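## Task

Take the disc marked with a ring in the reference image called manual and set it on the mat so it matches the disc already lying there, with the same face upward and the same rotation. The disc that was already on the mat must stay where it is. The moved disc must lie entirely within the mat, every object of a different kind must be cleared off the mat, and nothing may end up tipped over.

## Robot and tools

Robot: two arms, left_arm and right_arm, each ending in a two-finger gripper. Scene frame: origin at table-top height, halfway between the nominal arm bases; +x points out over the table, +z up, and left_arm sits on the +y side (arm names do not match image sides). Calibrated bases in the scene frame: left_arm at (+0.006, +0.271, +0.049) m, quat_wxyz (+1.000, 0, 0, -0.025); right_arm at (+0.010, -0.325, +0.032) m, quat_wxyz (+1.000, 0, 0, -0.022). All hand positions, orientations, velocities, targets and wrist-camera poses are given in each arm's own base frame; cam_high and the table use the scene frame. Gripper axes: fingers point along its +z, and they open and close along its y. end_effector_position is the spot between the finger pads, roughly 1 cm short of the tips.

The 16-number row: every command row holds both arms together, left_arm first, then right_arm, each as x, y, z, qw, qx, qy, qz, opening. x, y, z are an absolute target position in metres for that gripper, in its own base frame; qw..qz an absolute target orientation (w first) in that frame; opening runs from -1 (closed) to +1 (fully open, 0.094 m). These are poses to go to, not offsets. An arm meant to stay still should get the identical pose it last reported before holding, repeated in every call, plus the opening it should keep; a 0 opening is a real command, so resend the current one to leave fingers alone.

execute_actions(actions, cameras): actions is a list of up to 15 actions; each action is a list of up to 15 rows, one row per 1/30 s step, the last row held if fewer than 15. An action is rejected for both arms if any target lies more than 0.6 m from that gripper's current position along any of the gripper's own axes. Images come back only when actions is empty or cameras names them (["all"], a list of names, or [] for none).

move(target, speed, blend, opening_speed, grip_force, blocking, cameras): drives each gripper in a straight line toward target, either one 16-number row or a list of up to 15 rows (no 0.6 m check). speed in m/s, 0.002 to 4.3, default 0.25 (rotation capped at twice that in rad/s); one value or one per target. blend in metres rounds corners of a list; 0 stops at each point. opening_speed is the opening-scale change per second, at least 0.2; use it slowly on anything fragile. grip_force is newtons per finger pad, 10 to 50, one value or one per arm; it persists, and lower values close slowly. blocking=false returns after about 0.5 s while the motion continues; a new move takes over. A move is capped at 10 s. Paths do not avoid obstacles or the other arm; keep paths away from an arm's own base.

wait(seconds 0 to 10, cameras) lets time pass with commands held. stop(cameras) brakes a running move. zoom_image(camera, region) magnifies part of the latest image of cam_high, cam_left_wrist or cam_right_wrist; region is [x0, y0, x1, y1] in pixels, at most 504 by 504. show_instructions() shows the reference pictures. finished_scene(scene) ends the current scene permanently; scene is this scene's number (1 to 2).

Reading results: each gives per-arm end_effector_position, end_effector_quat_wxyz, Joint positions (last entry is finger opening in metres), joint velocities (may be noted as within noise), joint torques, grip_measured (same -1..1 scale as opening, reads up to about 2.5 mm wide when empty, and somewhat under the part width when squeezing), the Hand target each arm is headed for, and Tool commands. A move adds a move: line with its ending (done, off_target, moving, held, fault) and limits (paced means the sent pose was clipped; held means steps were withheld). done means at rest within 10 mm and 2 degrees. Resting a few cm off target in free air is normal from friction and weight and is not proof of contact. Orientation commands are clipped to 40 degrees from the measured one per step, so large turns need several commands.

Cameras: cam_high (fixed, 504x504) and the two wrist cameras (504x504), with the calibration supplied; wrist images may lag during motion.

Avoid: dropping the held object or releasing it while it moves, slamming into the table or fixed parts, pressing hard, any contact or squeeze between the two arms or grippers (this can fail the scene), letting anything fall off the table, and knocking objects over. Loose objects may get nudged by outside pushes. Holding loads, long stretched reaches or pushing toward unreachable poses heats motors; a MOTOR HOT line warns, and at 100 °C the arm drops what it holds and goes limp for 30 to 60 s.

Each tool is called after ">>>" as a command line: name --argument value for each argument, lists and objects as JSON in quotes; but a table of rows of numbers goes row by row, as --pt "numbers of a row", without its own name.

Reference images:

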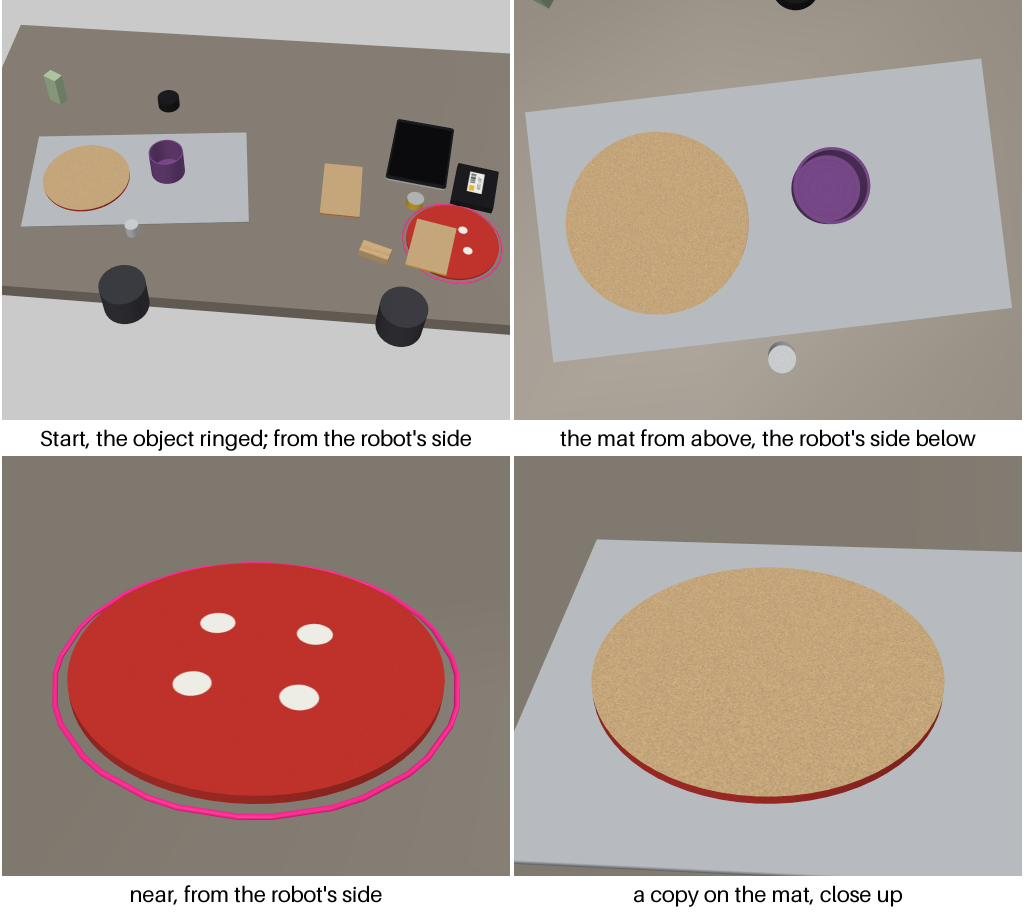

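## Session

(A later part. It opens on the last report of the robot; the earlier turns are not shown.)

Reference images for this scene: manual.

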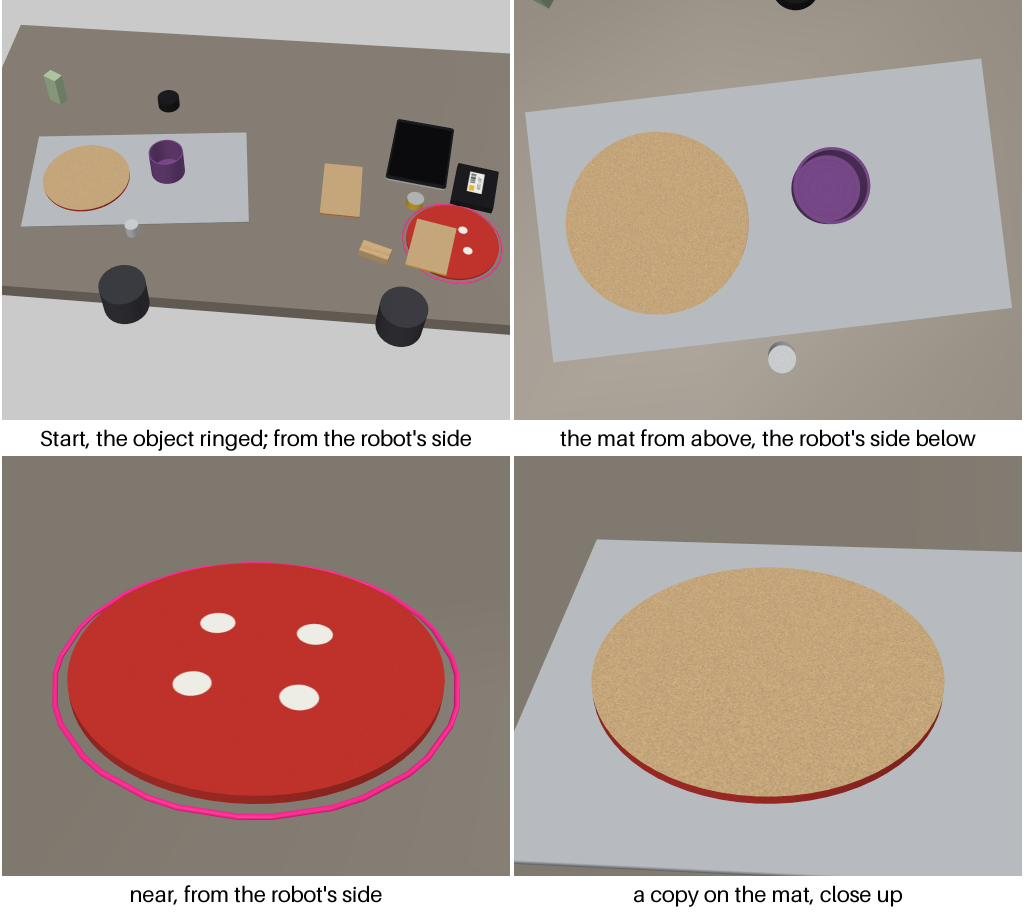

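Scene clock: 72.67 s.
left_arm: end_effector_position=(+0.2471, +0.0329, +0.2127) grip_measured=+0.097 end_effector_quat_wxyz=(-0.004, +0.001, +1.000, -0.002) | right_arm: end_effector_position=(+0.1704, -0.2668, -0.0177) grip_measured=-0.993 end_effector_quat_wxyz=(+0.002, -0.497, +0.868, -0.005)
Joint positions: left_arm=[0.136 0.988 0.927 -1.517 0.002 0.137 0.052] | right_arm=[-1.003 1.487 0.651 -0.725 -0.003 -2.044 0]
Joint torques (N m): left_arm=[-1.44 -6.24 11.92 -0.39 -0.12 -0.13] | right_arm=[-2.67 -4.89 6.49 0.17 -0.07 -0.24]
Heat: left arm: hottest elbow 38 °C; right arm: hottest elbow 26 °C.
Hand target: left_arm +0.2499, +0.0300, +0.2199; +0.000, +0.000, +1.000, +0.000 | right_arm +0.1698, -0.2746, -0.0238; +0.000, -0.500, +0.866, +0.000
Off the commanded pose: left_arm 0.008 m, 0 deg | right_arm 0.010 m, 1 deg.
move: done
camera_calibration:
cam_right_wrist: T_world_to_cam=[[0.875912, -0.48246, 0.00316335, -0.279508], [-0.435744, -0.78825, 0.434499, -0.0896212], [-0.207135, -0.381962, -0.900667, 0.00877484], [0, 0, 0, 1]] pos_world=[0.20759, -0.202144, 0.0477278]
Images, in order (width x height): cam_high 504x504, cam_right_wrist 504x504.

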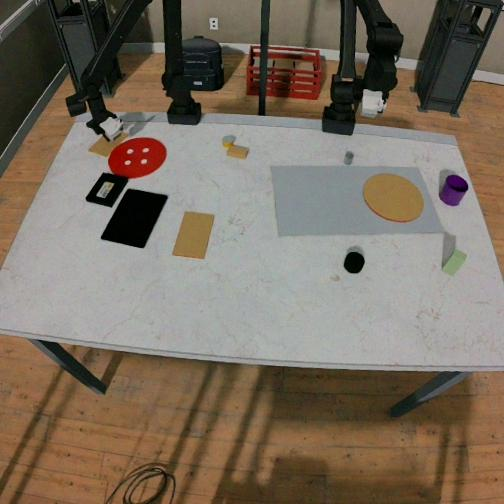

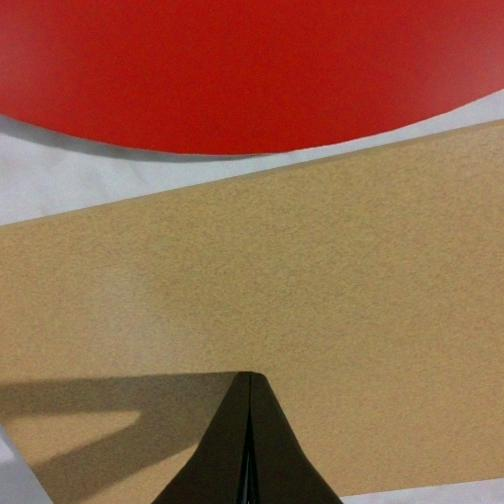

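>>> move --pt "0.25 0.03 0.22 0 0 1 0 0.1 0.175 -0.24 0.015 0 -0.5 0.8660 0 -1.0" --pt "0.25 0.03 0.22 0 0 1 0 0.1 0.177 -0.192 0.005 0 -0.5 0.8660 0 -1.0" --pt "0.25 0.03 0.22 0 0 1 0 0.1 0.177 -0.191 -0.039 0 -0.5 0.8660 0 -1.0" --speed '[0.2,0.2,0.1]' --blend '[0.02,0.005,0]' --cameras '["cam_right_wrist"]'

Scene clock: 74.63 s.
left_arm: end_effector_position=(+0.2471, +0.0329, +0.2127) grip_measured=+0.097 end_effector_quat_wxyz=(-0.004, +0.001, +1.000, -0.002) | right_arm: end_effector_position=(+0.1827, -0.2009, -0.0173) grip_measured=-0.993 end_effector_quat_wxyz=(+0.006, -0.504, +0.864, -0.022)
Joint positions: left_arm=[0.136 0.988 0.927 -1.517 0.002 0.137 0.052] | right_arm=[-0.832 1.35 0.51 -0.684 -0.002 -1.888 0]
Joint torques (N m): left_arm=[-1.49 -6.24 11.9 -0.39 -0.11 -0.13] | right_arm=[-0.62 -0.73 3.47 1.39 -0.07 0.15]
Heat: left arm: hottest elbow 38 °C; right arm: hottest elbow 26 °C.
Hand target: left_arm +0.2499, +0.0300, +0.2199; +0.000, +0.000, +1.000, +0.000 | right_arm +0.1758, -0.1901, -0.0363; +0.000, -0.500, +0.866, +0.000
Off the commanded pose: left_arm 0.008 m, 0 deg | right_arm 0.025 m, 3 deg.
move: off_target (right_arm)
camera_calibration:
cam_right_wrist: T_world_to_cam=[[0.882487, -0.468908, 0.0366356, -0.256346], [-0.434574, -0.783115, 0.444834, -0.0314815], [-0.179896, -0.408481, -0.894864, 0.0266024], [0, 0, 0, 1]] pos_world=[0.217326, -0.13399, 0.047201]
Images, in order (width x height): cam_right_wrist 504x504.

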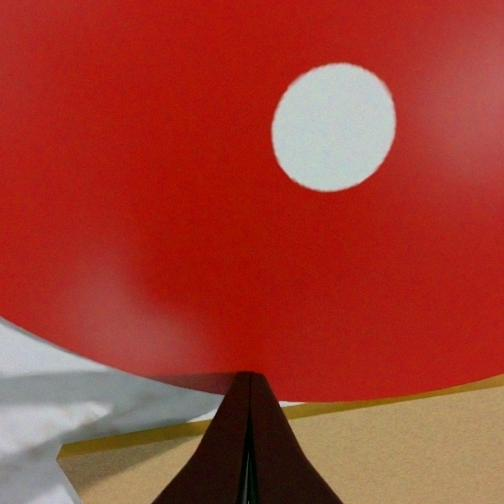

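>>> move --pt "0.25 0.03 0.22 0 0 1 0 0.1 0.170 -0.195 0.015 0 -0.5 0.8660 0 -1.0" --pt "0.25 0.03 0.22 0 0 1 0 0.1 0.147 -0.184 0.005 0 -0.5 0.8660 0 -1.0" --pt "0.25 0.03 0.22 0 0 1 0 0.1 0.147 -0.184 -0.039 0 -0.5 0.8660 0 -1.0" --speed '[0.15,0.15,0.1]' --blend '[0.005,0,0]' --cameras '["cam_right_wrist"]'

Scene clock: 77.47 s.
left_arm: end_effector_position=(+0.2471, +0.0329, +0.2127) grip_measured=+0.097 end_effector_quat_wxyz=(-0.004, +0.001, +1.000, -0.002) | right_arm: end_effector_position=(+0.1490, -0.1821, -0.0231) grip_measured=-0.993 end_effector_quat_wxyz=(+0.000, -0.498, +0.867, -0.002)
Joint positions: left_arm=[0.136 0.988 0.927 -1.517 0.002 0.137 0.052] | right_arm=[-0.883 1.295 0.439 -0.71 0 -1.925 0]
Joint torques (N m): left_arm=[-1.44 -6.3 11.93 -0.39 -0.12 -0.13] | right_arm=[-2.08 -0.62 3.79 2.63 -0.16 -0.22]
Heat: left arm: hottest elbow 39 °C; right arm: hottest elbow 26 °C.
Hand target: left_arm +0.2499, +0.0300, +0.2199; +0.000, +0.000, +1.000, +0.000 | right_arm +0.1462, -0.1829, -0.0371; +0.000, -0.500, +0.866, +0.000
Off the commanded pose: left_arm 0.008 m, 0 deg | right_arm 0.016 m, 0 deg.
move: off_target (right_arm)
camera_calibration:
cam_right_wrist: T_world_to_cam=[[0.876439, -0.481502, -0.00335595, -0.21991], [-0.432554, -0.790366, 0.433841, -0.0306008], [-0.211548, -0.378784, -0.900983, 0.0330656], [0, 0, 0, 1]] pos_world=[0.186497, -0.117548, 0.0423294]
Images, in order (width x height): cam_right_wrist 504x504.

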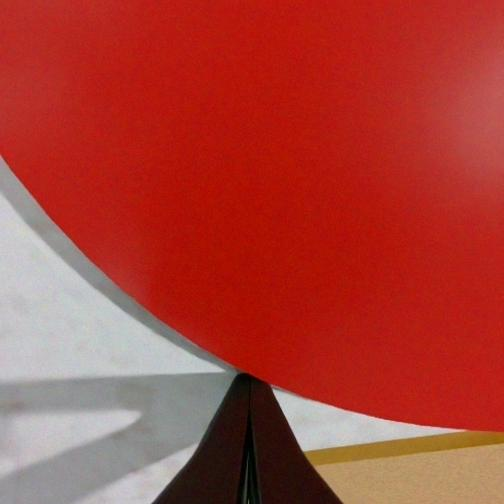

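>>> move --pt "0.25 0.03 0.22 0 0 1 0 0.1 0.152 -0.262 -0.033 0 -0.5 0.8660 0 -1.0" --speed 0.1 --cameras '["cam_right_wrist","cam_high"]'

>>> zoom_image --camera "cam_high" --region '[60, 110, 230, 250]'

Scene clock: 79.43 s.
left_arm: end_effector_position=(+0.2471, +0.0329, +0.2127) grip_measured=+0.097 end_effector_quat_wxyz=(-0.004, +0.001, +1.000, -0.002) | right_arm: end_effector_position=(+0.1527, -0.2502, -0.0226) grip_measured=-0.993 end_effector_quat_wxyz=(+0.004, -0.499, +0.867, -0.001)
Joint positions: left_arm=[0.136 0.988 0.927 -1.517 0.002 0.137 0.052] | right_arm=[-1.026 1.449 0.59 -0.71 -0.008 -2.071 0]
Joint torques (N m): left_arm=[-1.44 -6.24 11.9 -0.4 -0.12 -0.13] | right_arm=[-2.9 -2.73 6.15 1.17 0.12 -0.26]
Heat: left arm: hottest elbow 39 °C; right arm: hottest elbow 26 °C.
Hand target: left_arm +0.2499, +0.0300, +0.2199; +0.000, +0.000, +1.000, +0.000 | right_arm +0.1516, -0.2612, -0.0322; +0.000, -0.500, +0.866, +0.000
Off the commanded pose: left_arm 0.008 m, 0 deg | right_arm 0.016 m, 0 deg.
move: off_target (right_arm)
camera_calibration:
cam_right_wrist: T_world_to_cam=[[0.877566, -0.479449, -0.00232767, -0.255517], [-0.432735, -0.794134, 0.426723, -0.0841299], [-0.20644, -0.37347, -0.90438, 0.00900128], [0, 0, 0, 1]] pos_world=[0.189685, -0.185956, 0.043446]
Images, in order (width x height): cam_high 504x504, cam_right_wrist 504x504.

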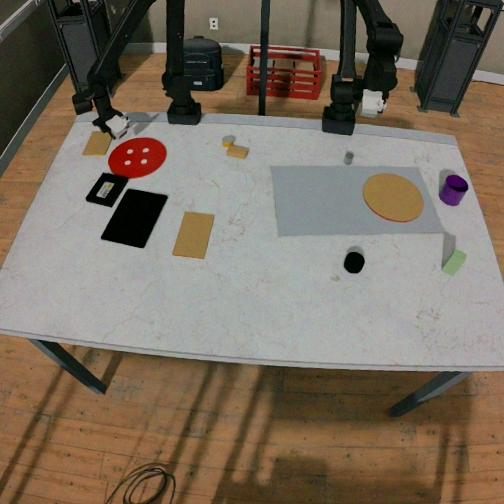

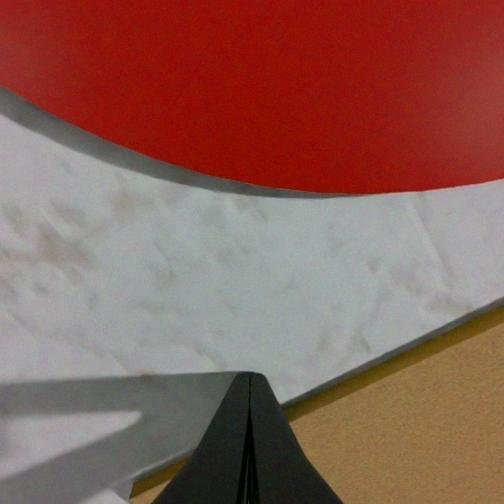

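Scaled by 2.965 from the camera's 504x504 image, which has a finer 720x720 frame.

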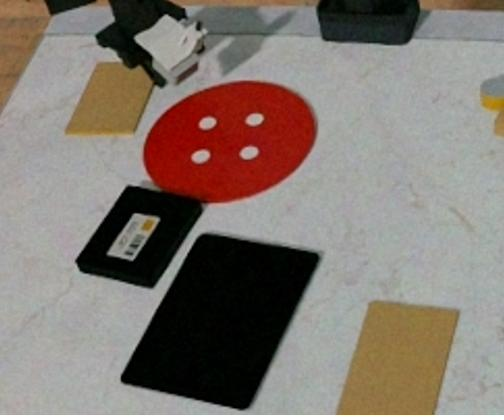

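>>> move --pt "0.25 0.03 0.22 0 0 1 0 0.1 0.165 -0.24 0.025 0 -0.5 0.8660 0 1.0" --pt "0.25 0.03 0.22 0 0 1 0 0.1 0.214 -0.222 0.02 0 -0.5446 0.8387 0 1.0" --pt "0.25 0.03 0.22 0 0 1 0 0.1 0.2162 -0.221 -0.029 0 -0.5446 0.8387 0 1.0" --speed '[0.15,0.15,0.1]' --blend '[0.005,0,0]' --cameras '["cam_right_wrist"]'

Scene clock: 83.53 s.
left_arm: end_effector_position=(+0.2471, +0.0329, +0.2127) grip_measured=+0.097 end_effector_quat_wxyz=(-0.004, +0.001, +1.000, -0.002) | right_arm: end_effector_position=(+0.2158, -0.2249, -0.0216) grip_measured=+0.999 end_effector_quat_wxyz=(+0.002, -0.548, +0.837, -0.006)
Joint positions: left_arm=[0.136 0.988 0.927 -1.517 0.002 0.137 0.052] | right_arm=[-0.806 1.485 0.634 -0.707 -0.002 -1.965 0.094]
Joint torques (N m): left_arm=[-1.49 -6.24 11.92 -0.39 -0.12 -0.14] | right_arm=[-0.32 -5.71 4.36 0.36 -0.09 0.16]
Heat: left arm: hottest elbow 39 °C; right arm: hottest elbow 26 °C.
Hand target: left_arm +0.2499, +0.0300, +0.2199; +0.000, +0.000, +1.000, +0.000 | right_arm +0.2160, -0.2209, -0.0288; +0.000, -0.545, +0.839, +0.000
Off the commanded pose: left_arm 0.008 m, 0 deg | right_arm 0.008 m, 1 deg.
move: done
camera_calibration:
cam_right_wrist: T_world_to_cam=[[0.926683, -0.375816, 0.00460251, -0.285976], [-0.340188, -0.833498, 0.435378, -0.0658101], [-0.159786, -0.405023, -0.900236, 0.0152817], [0, 0, 0, 1]] pos_world=[0.245063, -0.156138, 0.0437257]
Images, in order (width x height): cam_right_wrist 504x504.

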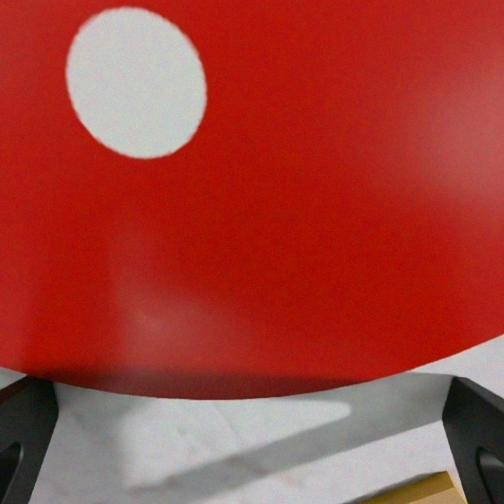

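>>> move --pt "0.33 -0.15 0.15 -0.0185 0.1406 0.9814 -0.1292 -0.25 0.262 -0.075 -0.029 0 -0.5736 0.8192 0 1.0" --pt "0.392 -0.315 0.08 -0.0185 0.1406 0.9814 -0.1292 -0.25 0.305 0.068 -0.029 0 -0.5962 0.8028 0 1.0" --speed '[0.12,0.12]' --blend '[0.03,0]' --cameras '["all"]'

>>> zoom_image --camera "cam_high" --region '[90, 110, 280, 260]'

Scene clock: 88.33 s.
left_arm: end_effector_position=(+0.3779, -0.2996, +0.0718) grip_measured=-0.247 end_effector_quat_wxyz=(-0.035, +0.141, +0.982, -0.123) | right_arm: end_effector_position=(+0.2985, +0.0587, -0.0223) grip_measured=+0.999 end_effector_quat_wxyz=(+0.002, -0.604, +0.797, -0.006)
Joint positions: left_arm=[-0.579 1.693 1.191 -1.027 0.252 -0.3 0.035] | right_arm=[0.201 1.471 0.615 -0.706 0.009 -1.096 0.094]
Joint torques (N m): left_arm=[-1.2 -14.21 12.89 0.66 0.02 -0.11] | right_arm=[0.38 -4.37 6.75 0.46 -0.54 0.39]
Heat: left arm: hottest elbow 39 °C; right arm: hottest elbow 26 °C.
Hand target: left_arm +0.3913, -0.3146, +0.0803; -0.019, +0.141, +0.981, -0.130 | right_arm +0.3045, +0.0678, -0.0286; +0.000, -0.597, +0.803, +0.000
Off the commanded pose: left_arm 0.022 m, 2 deg | right_arm 0.013 m, 1 deg.
move: off_target (left_arm, right_arm)
camera_calibration:
cam_left_wrist: T_world_to_cam=[[-0.288782, -0.926793, 0.240124, -0.182628], [-0.825046, 0.368146, 0.428681, 0.431727], [-0.4857, -0.0743182, -0.870961, 0.310862], [0, 0, 0, 1]] pos_world=[0.45444, -0.305095, 0.129528]
cam_right_wrist: T_world_to_cam=[[0.969504, -0.24504, 0.00423918, -0.276505], [-0.222257, -0.87181, 0.43652, 0.166037], [-0.103269, -0.42415, -0.899685, 0.126966], [0, 0, 0, 1]] pos_world=[0.318088, 0.13085, 0.042923]

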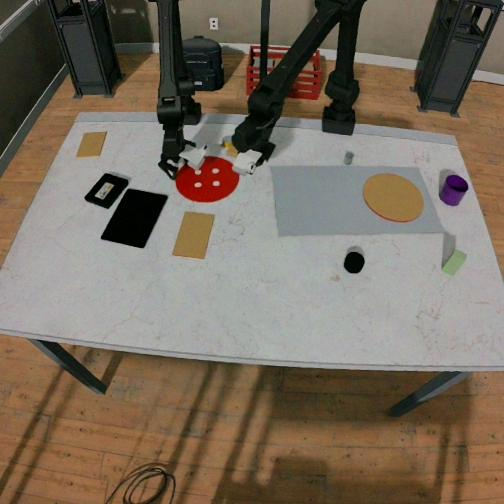

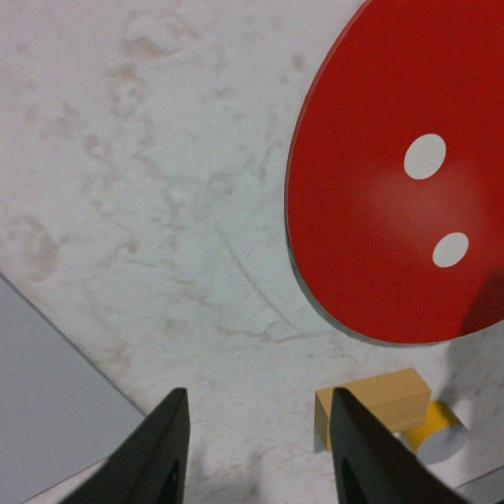

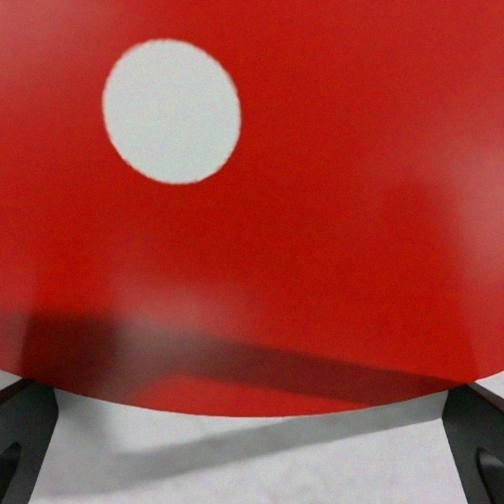

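Scaled by 2.653 from the camera's 504x504 image, which has a finer 720x720 frame.

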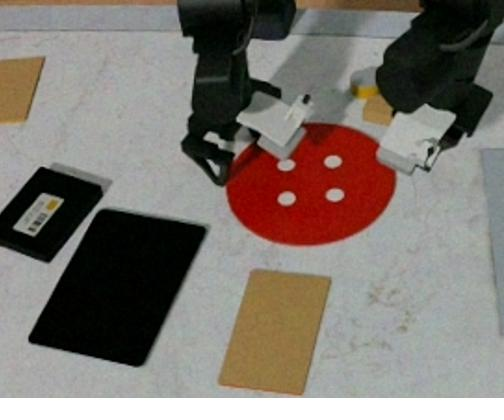

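>>> move --pt "0.384 -0.335 0.0 -0.0185 0.1406 0.9814 -0.1292 -0.25 0.305 0.068 -0.029 0 -0.5962 0.8028 0 1.0" --pt "0.3835 -0.346 -0.034 -0.0185 0.1406 0.9814 -0.1292 -0.25 0.305 0.068 -0.029 0 -0.5962 0.8028 0 1.0" --pt "0.367 -0.394 -0.038 -0.0185 0.1406 0.9814 -0.1292 -0.25 0.3107 0.100 -0.031 0 -0.5962 0.8028 0 1.0" --speed '[0.15,0.08,0.05]' --blend '[0.01,0,0]' --cameras '["cam_left_wrist","cam_right_wrist"]'

Scene clock: 93.20 s.
left_arm: end_effector_position=(+0.3810, -0.3515, -0.0251) grip_measured=-0.248 end_effector_quat_wxyz=(-0.009, +0.114, +0.987, -0.116) | right_arm: end_effector_position=(+0.3004, +0.0710, -0.0223) grip_measured=+0.999 end_effector_quat_wxyz=(-0.014, -0.599, +0.800, -0.017)
Joint positions: left_arm=[-0.675 1.884 1.163 -0.74 0.207 -0.456 0.035] | right_arm=[0.257 1.494 0.641 -0.73 0.042 -1.028 0.094]
Joint torques (N m): left_arm=[-6.07 -12.81 11.52 1.09 1.16 -0.13] | right_arm=[3.84 -3.66 7.27 1.24 -1.77 0.6]
Heat: left arm: hottest elbow 39 °C; right arm: hottest elbow 26 °C.
Hand target: left_arm +0.3647, -0.3909, -0.0366; -0.019, +0.141, +0.981, -0.129 | right_arm +0.3086, +0.0986, -0.0293; -0.001, -0.597, +0.802, +0.001
Off the commanded pose: left_arm 0.047 m, 4 deg | right_arm 0.032 m, 3 deg.
move: off_target (left_arm, right_arm)
camera_calibration:
cam_left_wrist: T_world_to_cam=[[-0.24424, -0.944355, 0.220318, -0.230251], [-0.864658, 0.314937, 0.391384, 0.490359], [-0.438992, -0.094908, -0.893464, 0.198533], [0, 0, 0, 1]] pos_world=[0.45491, -0.353029, 0.0361918]
cam_right_wrist: T_world_to_cam=[[0.966494, -0.256678, 0.00241913, -0.273559], [-0.227599, -0.852566, 0.470458, 0.178171], [-0.118694, -0.455245, -0.882419, 0.139732], [0, 0, 0, 1]] pos_world=[0.321529, 0.145298, 0.0401417]
Images, in order (width x height): cam_left_wrist 504x504, cam_right_wrist 504x504.

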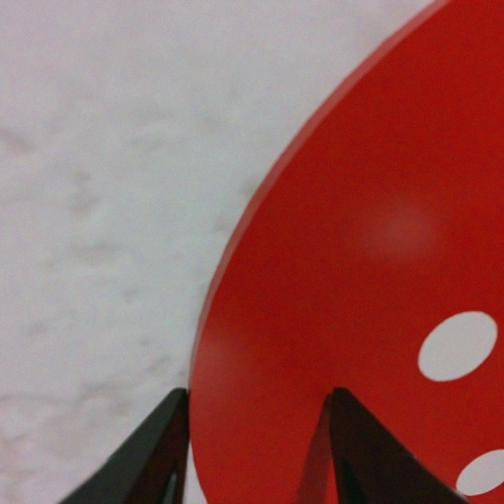

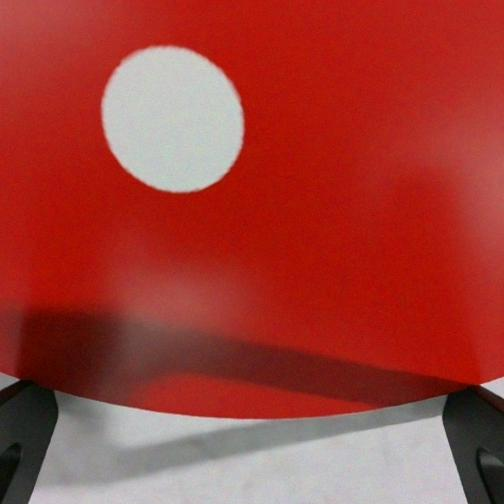

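>>> move --pt "0.367 -0.394 0.03 -0.0185 0.1406 0.9814 -0.1292 -0.25 0.3107 0.100 -0.031 0 -0.5962 0.8028 0 1.0" --speed '[0.04]' --cameras '["cam_left_wrist"]'

Scene clock: 95.73 s.
left_arm: end_effector_position=(+0.3719, -0.3462, +0.0018) grip_measured=-0.248 end_effector_quat_wxyz=(-0.035, +0.113, +0.988, -0.098) | right_arm: end_effector_position=(+0.2995, +0.0740, -0.0223) grip_measured=+0.999 end_effector_quat_wxyz=(-0.013, -0.600, +0.799, -0.016)
Joint positions: left_arm=[-0.679 1.848 1.202 -0.878 0.204 -0.457 0.035] | right_arm=[0.266 1.494 0.641 -0.73 0.04 -1.022 0.094]
Joint torques (N m): left_arm=[-5.77 -18.2 13.07 0.1 1.37 -0.11] | right_arm=[2.55 -3.78 7.38 1.25 -1.68 0.55]
Heat: left arm: hottest elbow 39 °C; right arm: hottest elbow 26 °C.
Hand target: left_arm +0.3645, -0.3915, +0.0307; -0.020, +0.141, +0.981, -0.130 | right_arm +0.3089, +0.0989, -0.0294; -0.001, -0.597, +0.802, +0.001
Off the commanded pose: left_arm 0.056 m, 5 deg | right_arm 0.030 m, 2 deg.
move: off_target (left_arm, right_arm)
camera_calibration:
cam_left_wrist: T_world_to_cam=[[-0.237673, -0.952347, 0.191169, -0.238559], [-0.843112, 0.299996, 0.446278, 0.457014], [-0.482362, -0.0551084, -0.874237, 0.248861], [0, 0, 0, 1]] pos_world=[0.448656, -0.350579, 0.0592136]
Images, in order (width x height): cam_left_wrist 504x504.

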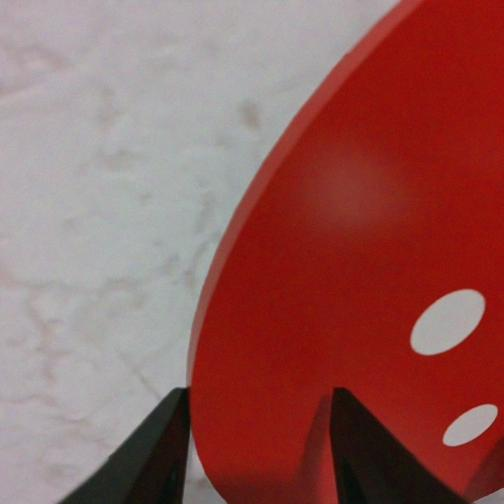

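>>> wait --seconds 0.1 --cameras '["cam_high", "cam_right_wrist"]'

>>> zoom_image --camera "cam_high" --region '[150, 120, 290, 220]'

Scene clock: 96.60 s.
left_arm: end_effector_position=(+0.3719, -0.3462, +0.0018) grip_measured=-0.248 end_effector_quat_wxyz=(-0.035, +0.113, +0.988, -0.098) | right_arm: end_effector_position=(+0.2995, +0.0740, -0.0223) grip_measured=+0.999 end_effector_quat_wxyz=(-0.013, -0.600, +0.799, -0.016)
Joint positions: left_arm=[-0.679 1.848 1.202 -0.878 0.204 -0.457 0.035] | right_arm=[0.266 1.494 0.641 -0.73 0.04 -1.022 0.094]
Joint torques (N m): left_arm=[-5.71 -18.26 13.07 0.1 1.37 -0.12] | right_arm=[2.73 -3.72 7.34 1.18 -1.67 0.55]
Heat: left arm: hottest elbow 39 °C; right arm: hottest elbow 26 °C.
Hand target: left_arm +0.3646, -0.3915, +0.0307; -0.020, +0.141, +0.981, -0.130 | right_arm +0.3089, +0.0989, -0.0294; -0.001, -0.597, +0.802, +0.001
Tool commands: left_gripper/opening=-0.25 right_gripper/opening=+1.0
Off the commanded pose: left_arm 0.056 m, 5 deg | right_arm 0.030 m, 2 deg.
wait: 0.10 s; at rest from the start
camera_calibration:
cam_right_wrist: T_world_to_cam=[[0.967262, -0.253776, 0.0014876, -0.272456], [-0.22479, -0.854033, 0.469146, 0.17982], [-0.117787, -0.454121, -0.88312, 0.14064], [0, 0, 0, 1]] pos_world=[0.320524, 0.148297, 0.040245]
Images, in order (width x height): cam_high 504x504, cam_right_wrist 504x504.

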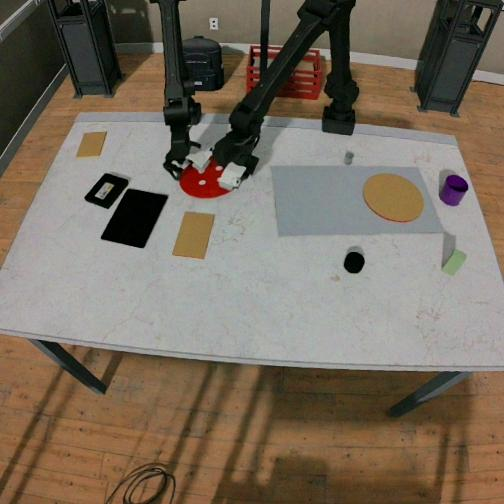

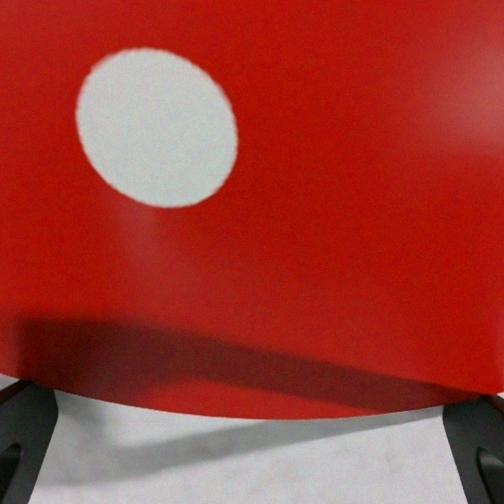

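Scaled by 3.600 from the camera's 504x504 image, which has a finer 720x720 frame.

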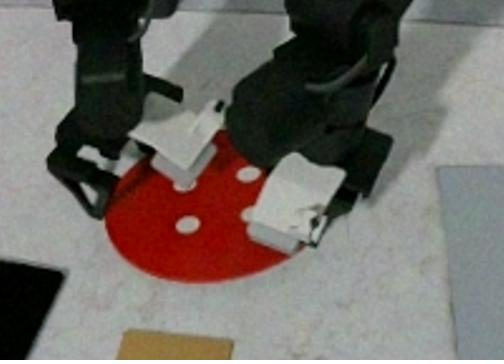

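>>> move --pt "0.365 -0.387 0.052 -0.0367 0.1370 0.9562 -0.2562 -0.25 0.3107 0.100 -0.033 0 -0.5962 0.8028 0 1.0" --speed '[0.06]' --cameras '["cam_left_wrist", "cam_high"]'

>>> zoom_image --camera "cam_high" --region '[150, 120, 290, 220]'

Scene clock: 99.83 s.
left_arm: end_effector_position=(+0.3738, -0.3502, +0.0350) grip_measured=-0.248 end_effector_quat_wxyz=(-0.050, +0.097, +0.969, -0.220) | right_arm: end_effector_position=(+0.2991, +0.0732, -0.0223) grip_measured=+1.000 end_effector_quat_wxyz=(-0.015, -0.598, +0.801, -0.018)
Joint positions: left_arm=[-0.608 1.775 1.152 -0.812 0.435 -0.438 0.035] | right_arm=[0.266 1.494 0.641 -0.733 0.044 -1.016 0.094]
Joint torques (N m): left_arm=[-4.78 -17.08 9.77 2.13 2.16 0.14] | right_arm=[2.73 -3.43 7.15 1.62 -1.83 0.52]
Heat: left arm: hottest elbow 39 °C; right arm: hottest elbow 27 °C.
Hand target: left_arm +0.3635, -0.3850, +0.0527; -0.038, +0.138, +0.956, -0.256 | right_arm +0.3086, +0.0987, -0.0311; -0.001, -0.597, +0.802, +0.001
Off the commanded pose: left_arm 0.041 m, 7 deg | right_arm 0.031 m, 3 deg.
move: off_target (left_arm, right_arm)
camera_calibration:
cam_left_wrist: T_world_to_cam=[[-0.188611, -0.884456, 0.426806, -0.251135], [-0.827719, 0.377057, 0.415584, 0.467334], [-0.528496, -0.274892, -0.803198, 0.216375], [0, 0, 0, 1]] pos_world=[0.453807, -0.33885, 0.0867613]
Images, in order (width x height): cam_high 504x504, cam_left_wrist 504x504.

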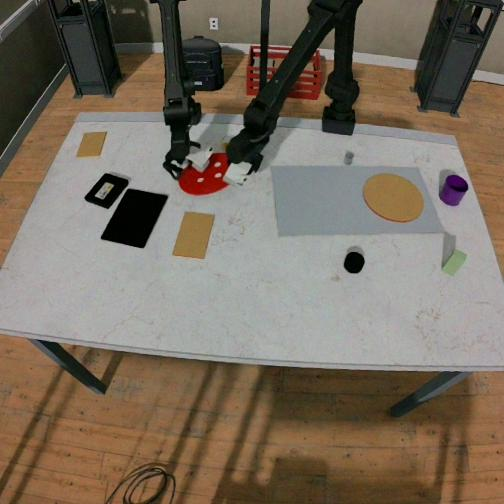

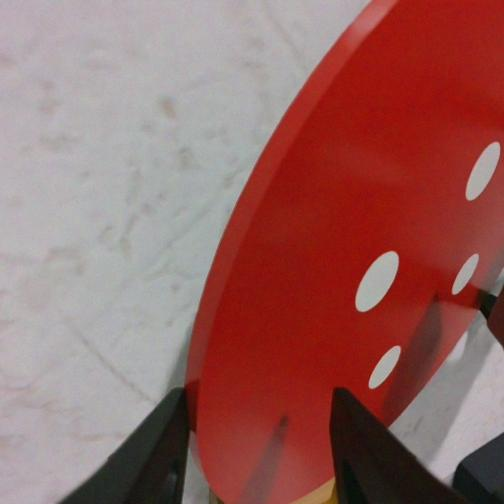

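Scaled by 3.600 from the camera's 504x504 image, which has a finer 720x720 frame.

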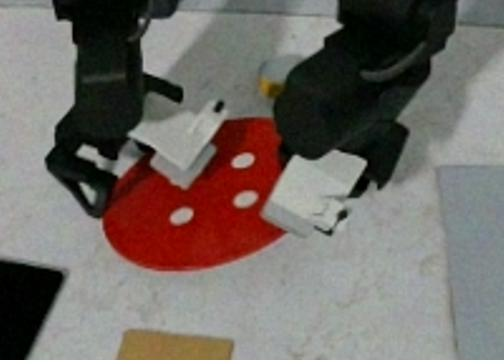

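>>> move --pt "0.366 -0.381 0.066 -0.0622 0.1275 0.8897 -0.4340 -0.25 0.3107 0.100 -0.033 0 -0.5962 0.8028 0 1.0" --speed '[0.1]' --cameras '["cam_left_wrist", "cam_high"]'

>>> zoom_image --camera "cam_high" --region '[150, 120, 290, 220]'

Scene clock: 102.93 s.
left_arm: end_effector_position=(+0.3807, -0.3505, +0.0577) grip_measured=-0.248 end_effector_quat_wxyz=(-0.061, +0.090, +0.903, -0.415) | right_arm: end_effector_position=(+0.2986, +0.0723, -0.0222) grip_measured=+1.000 end_effector_quat_wxyz=(-0.017, -0.584, +0.811, -0.019)
Joint positions: left_arm=[-0.492 1.757 1.048 -0.583 0.832 -0.417 0.035] | right_arm=[0.266 1.494 0.641 -0.736 0.048 -0.982 0.094]
Joint torques (N m): left_arm=[-5.13 -15.38 8.8 2.11 1.75 0.09] | right_arm=[2.55 -3.25 7.12 1.66 -1.97 0.15]
Heat: left arm: hottest elbow 39 °C; right arm: hottest elbow 27 °C.
Hand target: left_arm +0.3650, -0.3791, +0.0662; -0.063, +0.128, +0.890, -0.434 | right_arm +0.3086, +0.0986, -0.0309; -0.001, -0.596, +0.803, +0.000
Off the commanded pose: left_arm 0.035 m, 5 deg | right_arm 0.032 m, 3 deg.
move: off_target (left_arm, right_arm)
camera_calibration:
cam_left_wrist: T_world_to_cam=[[-0.134059, -0.64237, 0.754579, -0.214495], [-0.809692, 0.510012, 0.29032, 0.510654], [-0.571338, -0.572057, -0.588493, 0.138005], [0, 0, 0, 1]] pos_world=[0.463564, -0.319278, 0.0948153]
Images, in order (width x height): cam_high 504x504, cam_left_wrist 504x504.

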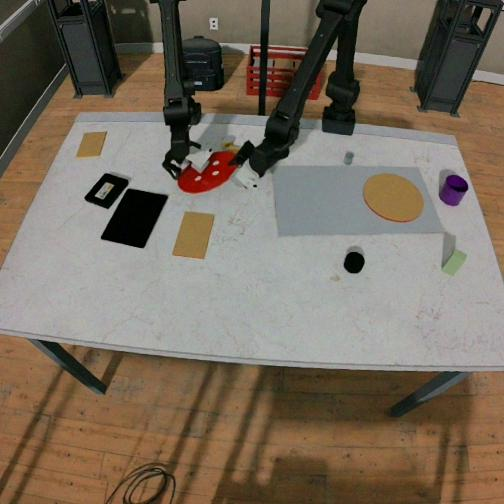

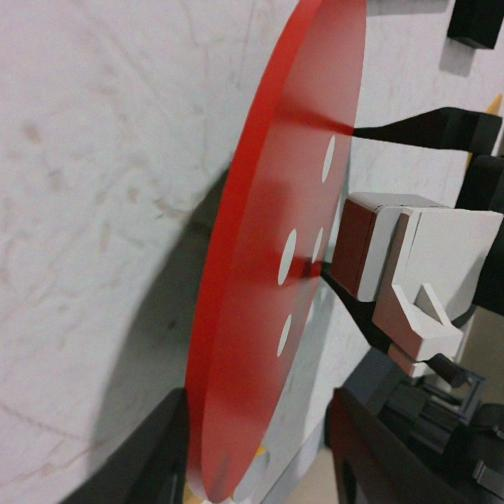

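Scaled by 3.600 from the camera's 504x504 image, which has a finer 720x720 frame.

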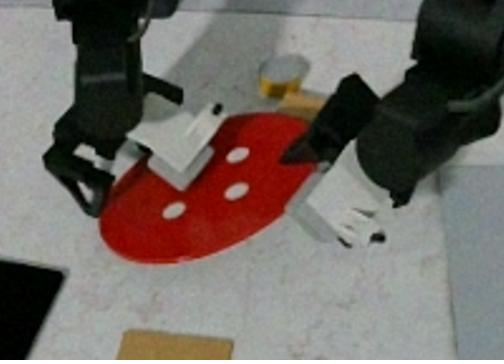

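>>> move --pt "0.367 -0.373 0.061 -0.0833 0.1147 0.8008 -0.5819 -0.25 0.3107 0.100 -0.033 0 -0.5962 0.8028 0 1.0" --speed '[0.1]' --cameras '["cam_left_wrist", "cam_high"]'

>>> zoom_image --camera "cam_high" --region '[150, 120, 290, 220]'

Scene clock: 106.33 s.
left_arm: end_effector_position=(+0.3848, -0.3504, +0.0743) grip_measured=-0.248 end_effector_quat_wxyz=(-0.060, +0.101, +0.804, -0.583) | right_arm: end_effector_position=(+0.2982, +0.0716, -0.0222) grip_measured=+1.000 end_effector_quat_wxyz=(-0.018, -0.577, +0.817, -0.021)
Joint positions: left_arm=[-0.421 1.807 0.945 -0.18 1.2 -0.537 0.035] | right_arm=[0.266 1.494 0.641 -0.738 0.052 -0.963 0.094]
Joint velocities: left_arm=[0.024 0.015 0.002 0.002 -0.168 0.022 0.001] | right_arm=[within noise]
Joint torques (N m): left_arm=[-4.78 -12.75 7.47 1.94 0.71 -0.04] | right_arm=[2.61 -3.14 7.17 1.84 -2.11 -0.1]
Heat: left arm: hottest elbow 38 °C; right arm: hottest elbow 28 °C.
Hand target: left_arm +0.3662, -0.3712, +0.0615; -0.084, +0.115, +0.801, -0.581 | right_arm +0.3085, +0.0986, -0.0308; -0.001, -0.596, +0.803, +0.000
Off the commanded pose: left_arm 0.032 m, 3 deg | right_arm 0.033 m, 4 deg.
move: off_target (left_arm, right_arm)
camera_calibration:
cam_left_wrist: T_world_to_cam=[[-0.115828, -0.305196, 0.945219, -0.129476], [-0.794868, 0.599132, 0.0960459, 0.548997], [-0.595624, -0.7402, -0.311987, 0.0800064], [0, 0, 0, 1]] pos_world=[0.469037, -0.309217, 0.0946148]
Images, in order (width x height): cam_high 504x504, cam_left_wrist 504x504.

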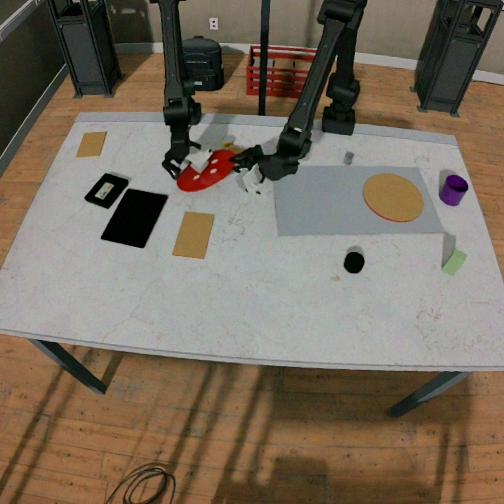

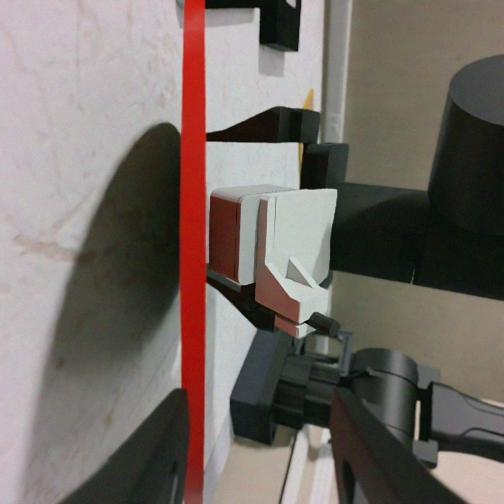

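Scaled by 3.600 from the camera's 504x504 image, which has a finer 720x720 frame.

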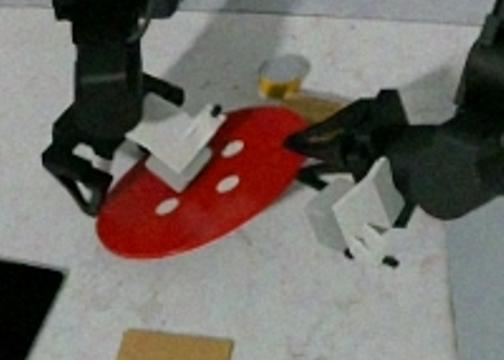

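>>> move --pt "0.368 -0.400 0.055 -0.0751 0.1202 0.8394 -0.5246 -0.25 0.3107 0.100 -0.033 0 -0.5962 0.8028 0 1.0" --speed '[0.08]' --cameras '["cam_left_wrist", "cam_high"]'

>>> zoom_image --camera "cam_high" --region '[150, 120, 290, 220]'

Scene clock: 109.47 s.
left_arm: end_effector_position=(+0.3917, -0.3464, +0.0500) grip_measured=-0.248 end_effector_quat_wxyz=(-0.050, +0.069, +0.850, -0.519) | right_arm: end_effector_position=(+0.2981, +0.0719, -0.0223) grip_measured=+1.000 end_effector_quat_wxyz=(-0.018, -0.577, +0.816, -0.020)
Joint positions: left_arm=[-0.433 1.807 0.957 -0.261 1.037 -0.537 0.035] | right_arm=[0.266 1.494 0.641 -0.738 0.05 -0.963 0.094]
Joint torques (N m): left_arm=[-9.35 -13.68 11.32 0.76 1.23 0.07] | right_arm=[2.73 -3.55 7.15 1.74 -2.01 -0.08]
Heat: left arm: hottest elbow 37 °C; right arm: hottest elbow 28 °C.
Hand target: left_arm +0.3647, -0.3949, +0.0558; -0.075, +0.120, +0.839, -0.525 | right_arm +0.3086, +0.0986, -0.0308; +0.000, -0.596, +0.803, +0.000
Off the commanded pose: left_arm 0.059 m, 7 deg | right_arm 0.033 m, 4 deg.
move: off_target (left_arm, right_arm)
camera_calibration:
cam_left_wrist: T_world_to_cam=[[-0.0872768, -0.457877, 0.884721, -0.165577], [-0.831249, 0.522919, 0.188629, 0.537676], [-0.549006, -0.718961, -0.426249, 0.0743379], [0, 0, 0, 1]] pos_world=[0.473304, -0.303529, 0.0767547]
Images, in order (width x height): cam_high 504x504, cam_left_wrist 504x504.

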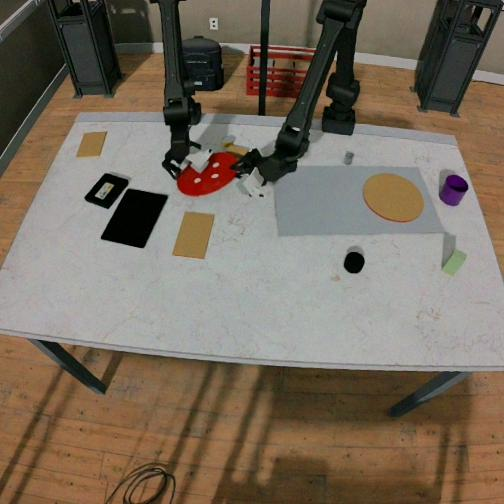

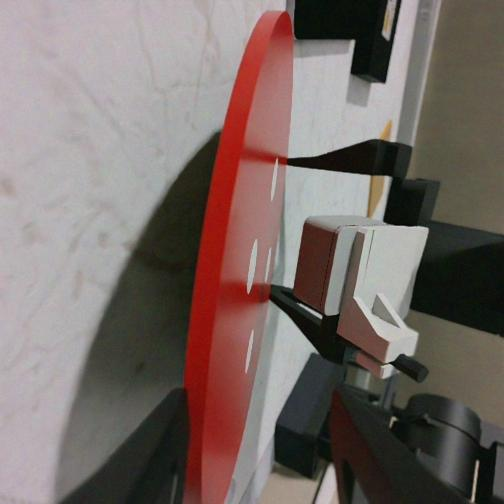

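Scaled by 3.600 from the camera's 504x504 image, which has a finer 720x720 frame.

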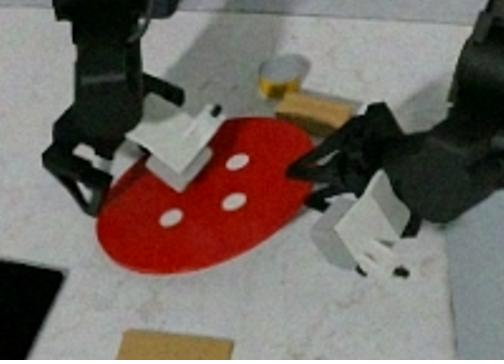

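>>> move --pt "0.381 -0.358 0.082 -0.0874 0.1117 0.7800 -0.6099 -0.25 0.3107 0.100 -0.033 0 -0.5962 0.8028 0 1.0" --speed '[0.1]' --cameras '["cam_left_wrist"]'

Scene clock: 112.70 s.
left_arm: end_effector_position=(+0.3788, -0.3514, +0.0832) grip_measured=-0.248 end_effector_quat_wxyz=(-0.089, +0.104, +0.782, -0.608) | right_arm: end_effector_position=(+0.3049, +0.0898, -0.0224) grip_measured=+1.000 end_effector_quat_wxyz=(-0.001, -0.587, +0.809, -0.006)
Joint positions: left_arm=[-0.418 1.82 0.957 -0.204 1.287 -0.534 0.035] | right_arm=[0.295 1.507 0.656 -0.718 0.012 -0.961 0.094]
Joint torques (N m): left_arm=[-1.08 -14.33 8.49 1.61 0.63 0.04] | right_arm=[0.62 -4.42 6.08 1.16 -0.63 -0.1]
Heat: left arm: hottest elbow 37 °C; right arm: hottest elbow 28 °C.
Hand target: left_arm +0.3808, -0.3579, +0.0821; -0.087, +0.112, +0.780, -0.610 | right_arm +0.3099, +0.0996, -0.0324; +0.000, -0.596, +0.803, +0.000
Off the commanded pose: left_arm 0.007 m, 1 deg | right_arm 0.016 m, 1 deg.
move: off_target (right_arm)
camera_calibration:
cam_left_wrist: T_world_to_cam=[[-0.0782286, -0.244149, 0.966577, -0.133528], [-0.764818, 0.636609, 0.0989026, 0.54564], [-0.639479, -0.731519, -0.236531, 0.0918252], [0, 0, 0, 1]] pos_world=[0.46559, -0.312789, 0.0968199]
Images, in order (width x height): cam_left_wrist 504x504.

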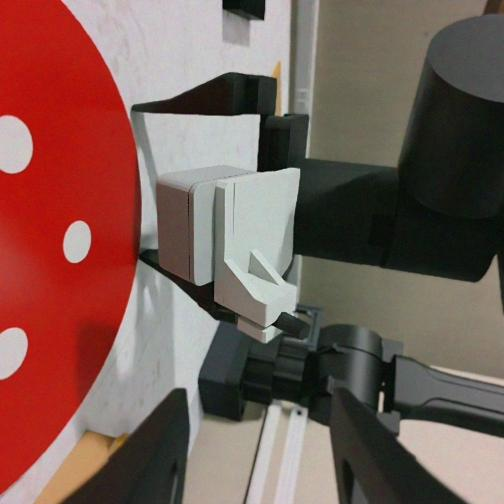

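>>> wait --seconds 0.1 --cameras '["cam_high", "cam_right_wrist"]'

>>> zoom_image --camera "cam_high" --region '[150, 120, 290, 220]'

Scene clock: 113.10 s.
left_arm: end_effector_position=(+0.3788, -0.3514, +0.0832) grip_measured=-0.248 end_effector_quat_wxyz=(-0.089, +0.104, +0.782, -0.608) | right_arm: end_effector_position=(+0.3049, +0.0898, -0.0224) grip_measured=+1.000 end_effector_quat_wxyz=(-0.001, -0.587, +0.809, -0.006)
Joint positions: left_arm=[-0.418 1.82 0.957 -0.204 1.287 -0.534 0.035] | right_arm=[0.295 1.507 0.656 -0.718 0.012 -0.961 0.094]
Joint torques (N m): left_arm=[-1.08 -14.33 8.5 1.59 0.64 0.04] | right_arm=[0.32 -4.13 6.09 1.24 -0.62 -0.13]
Heat: left arm: hottest elbow 37 °C; right arm: hottest elbow 28 °C.
Hand target: left_arm +0.3808, -0.3579, +0.0820; -0.088, +0.112, +0.780, -0.610 | right_arm +0.3099, +0.0996, -0.0324; +0.000, -0.596, +0.803, +0.000
Tool commands: left_gripper/opening=-0.25 right_gripper/opening=+1.0
Off the commanded pose: left_arm 0.007 m, 1 deg | right_arm 0.016 m, 1 deg.
wait: 0.10 s; at rest from the start
camera_calibration:
cam_right_wrist: T_world_to_cam=[[0.958486, -0.285138, 0.00101705, -0.268213], [-0.256402, -0.860321, 0.440574, 0.204111], [-0.124749, -0.422544, -0.897716, 0.147226], [0, 0, 0, 1]] pos_world=[0.327779, 0.161333, 0.0425136]
Images, in order (width x height): cam_high 504x504, cam_right_wrist 504x504.

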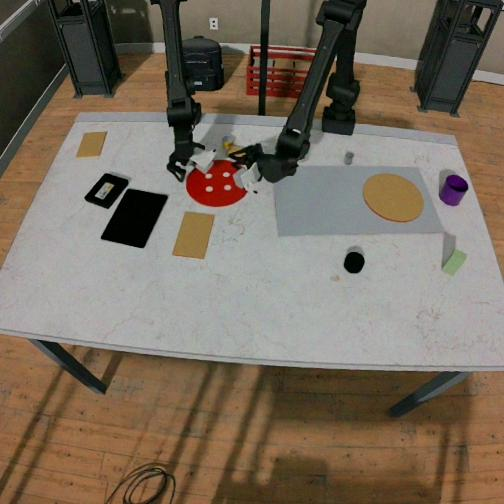

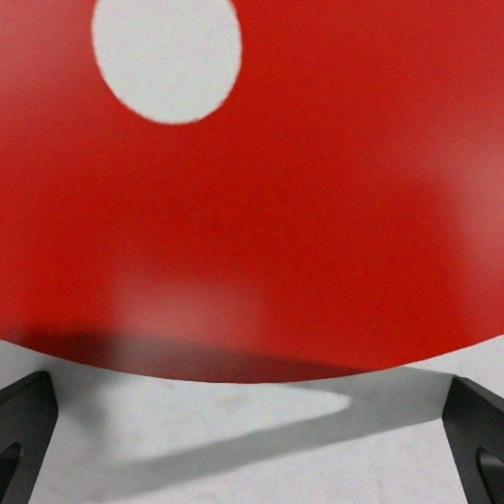

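Scaled by 3.600 from the camera's 504x504 image, which has a finer 720x720 frame.

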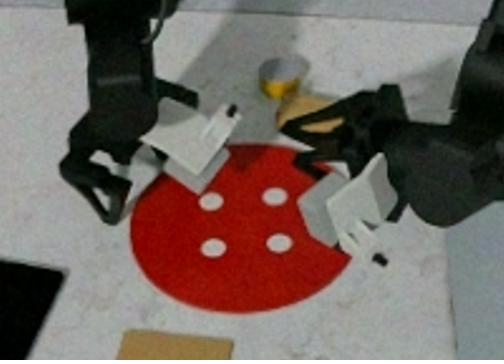

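>>> move --pt "0.380 -0.30 0.10 -0.0052 0.0398 0.9906 -0.1304 -0.25 0.310 0.065 0.05 0 -0.35 0.9367 0 1.0" --pt "0.380 -0.272 0.06 -0.0052 0.0398 0.9906 -0.1304 -0.25 0.325 0.065 0.05 0 0.7373 0.6756 0 1.0" --pt "0.380 -0.276 -0.034 -0.0052 0.0398 0.9906 -0.1304 -0.25 0.3265 0.072 -0.030 0 0.7373 0.6756 0 1.0" --speed '[0.4,0.5,0.12]' --blend '[0.02,0.01,0]' --cameras '["all"]'

Scene clock: 120.83 s.
left_arm: end_effector_position=(+0.3756, -0.2777, -0.0261) grip_measured=-0.248 end_effector_quat_wxyz=(-0.007, +0.039, +0.991, -0.130) | right_arm: end_effector_position=(+0.3292, +0.0692, -0.0216) grip_measured=+1.000 end_effector_quat_wxyz=(+0.003, +0.735, +0.678, +0.006)
Joint positions: left_arm=[-0.549 1.782 0.993 -0.664 0.234 -0.484 0.035] | right_arm=[0.208 1.541 0.7 -0.716 -0.002 1.859 0.094]
Joint torques (N m): left_arm=[0.44 -13.39 7.53 1.16 0.07 0.1] | right_arm=[-0.62 -6.36 4.68 0.39 0.01 0.2]
Heat: left arm: hottest elbow 36 °C; right arm: hottest elbow 28 °C.
Hand target: left_arm +0.3798, -0.2759, -0.0339; -0.005, +0.040, +0.991, -0.130 | right_arm +0.3263, +0.0719, -0.0298; +0.000, +0.737, +0.676, +0.000
Off the commanded pose: left_arm 0.009 m, 0 deg | right_arm 0.009 m, 1 deg.
move: done
camera_calibration:
cam_left_wrist: T_world_to_cam=[[-0.0964878, -0.963944, 0.247998, -0.221928], [-0.896348, 0.192475, 0.399391, 0.441025], [-0.432724, -0.183756, -0.882601, 0.175523], [0, 0, 0, 1]] pos_world=[0.449852, -0.266559, 0.0338132]
cam_right_wrist: T_world_to_cam=[[-0.998343, 0.0539853, -0.0199048, 0.322905], [0.039886, 0.898666, 0.436817, -0.0270527], [0.0414694, 0.435299, -0.89933, 0.0282187], [0, 0, 0, 1]] pos_world=[0.322279, -0.00540438, 0.0436224]

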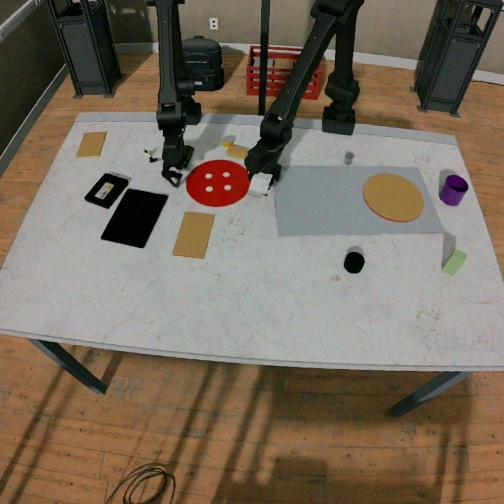

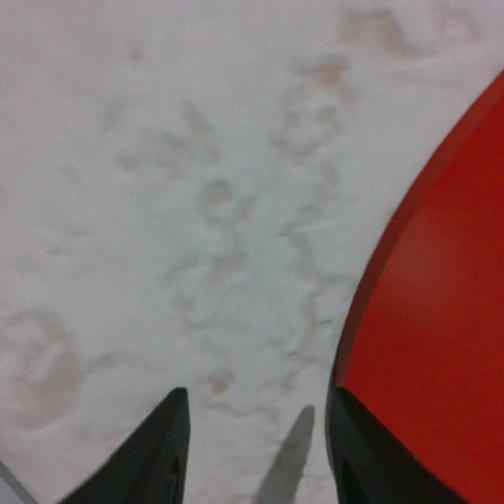

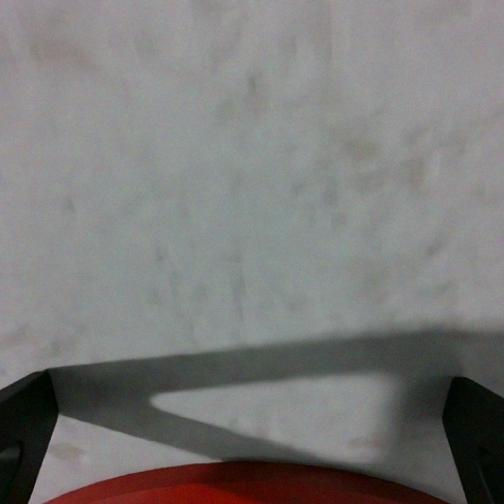

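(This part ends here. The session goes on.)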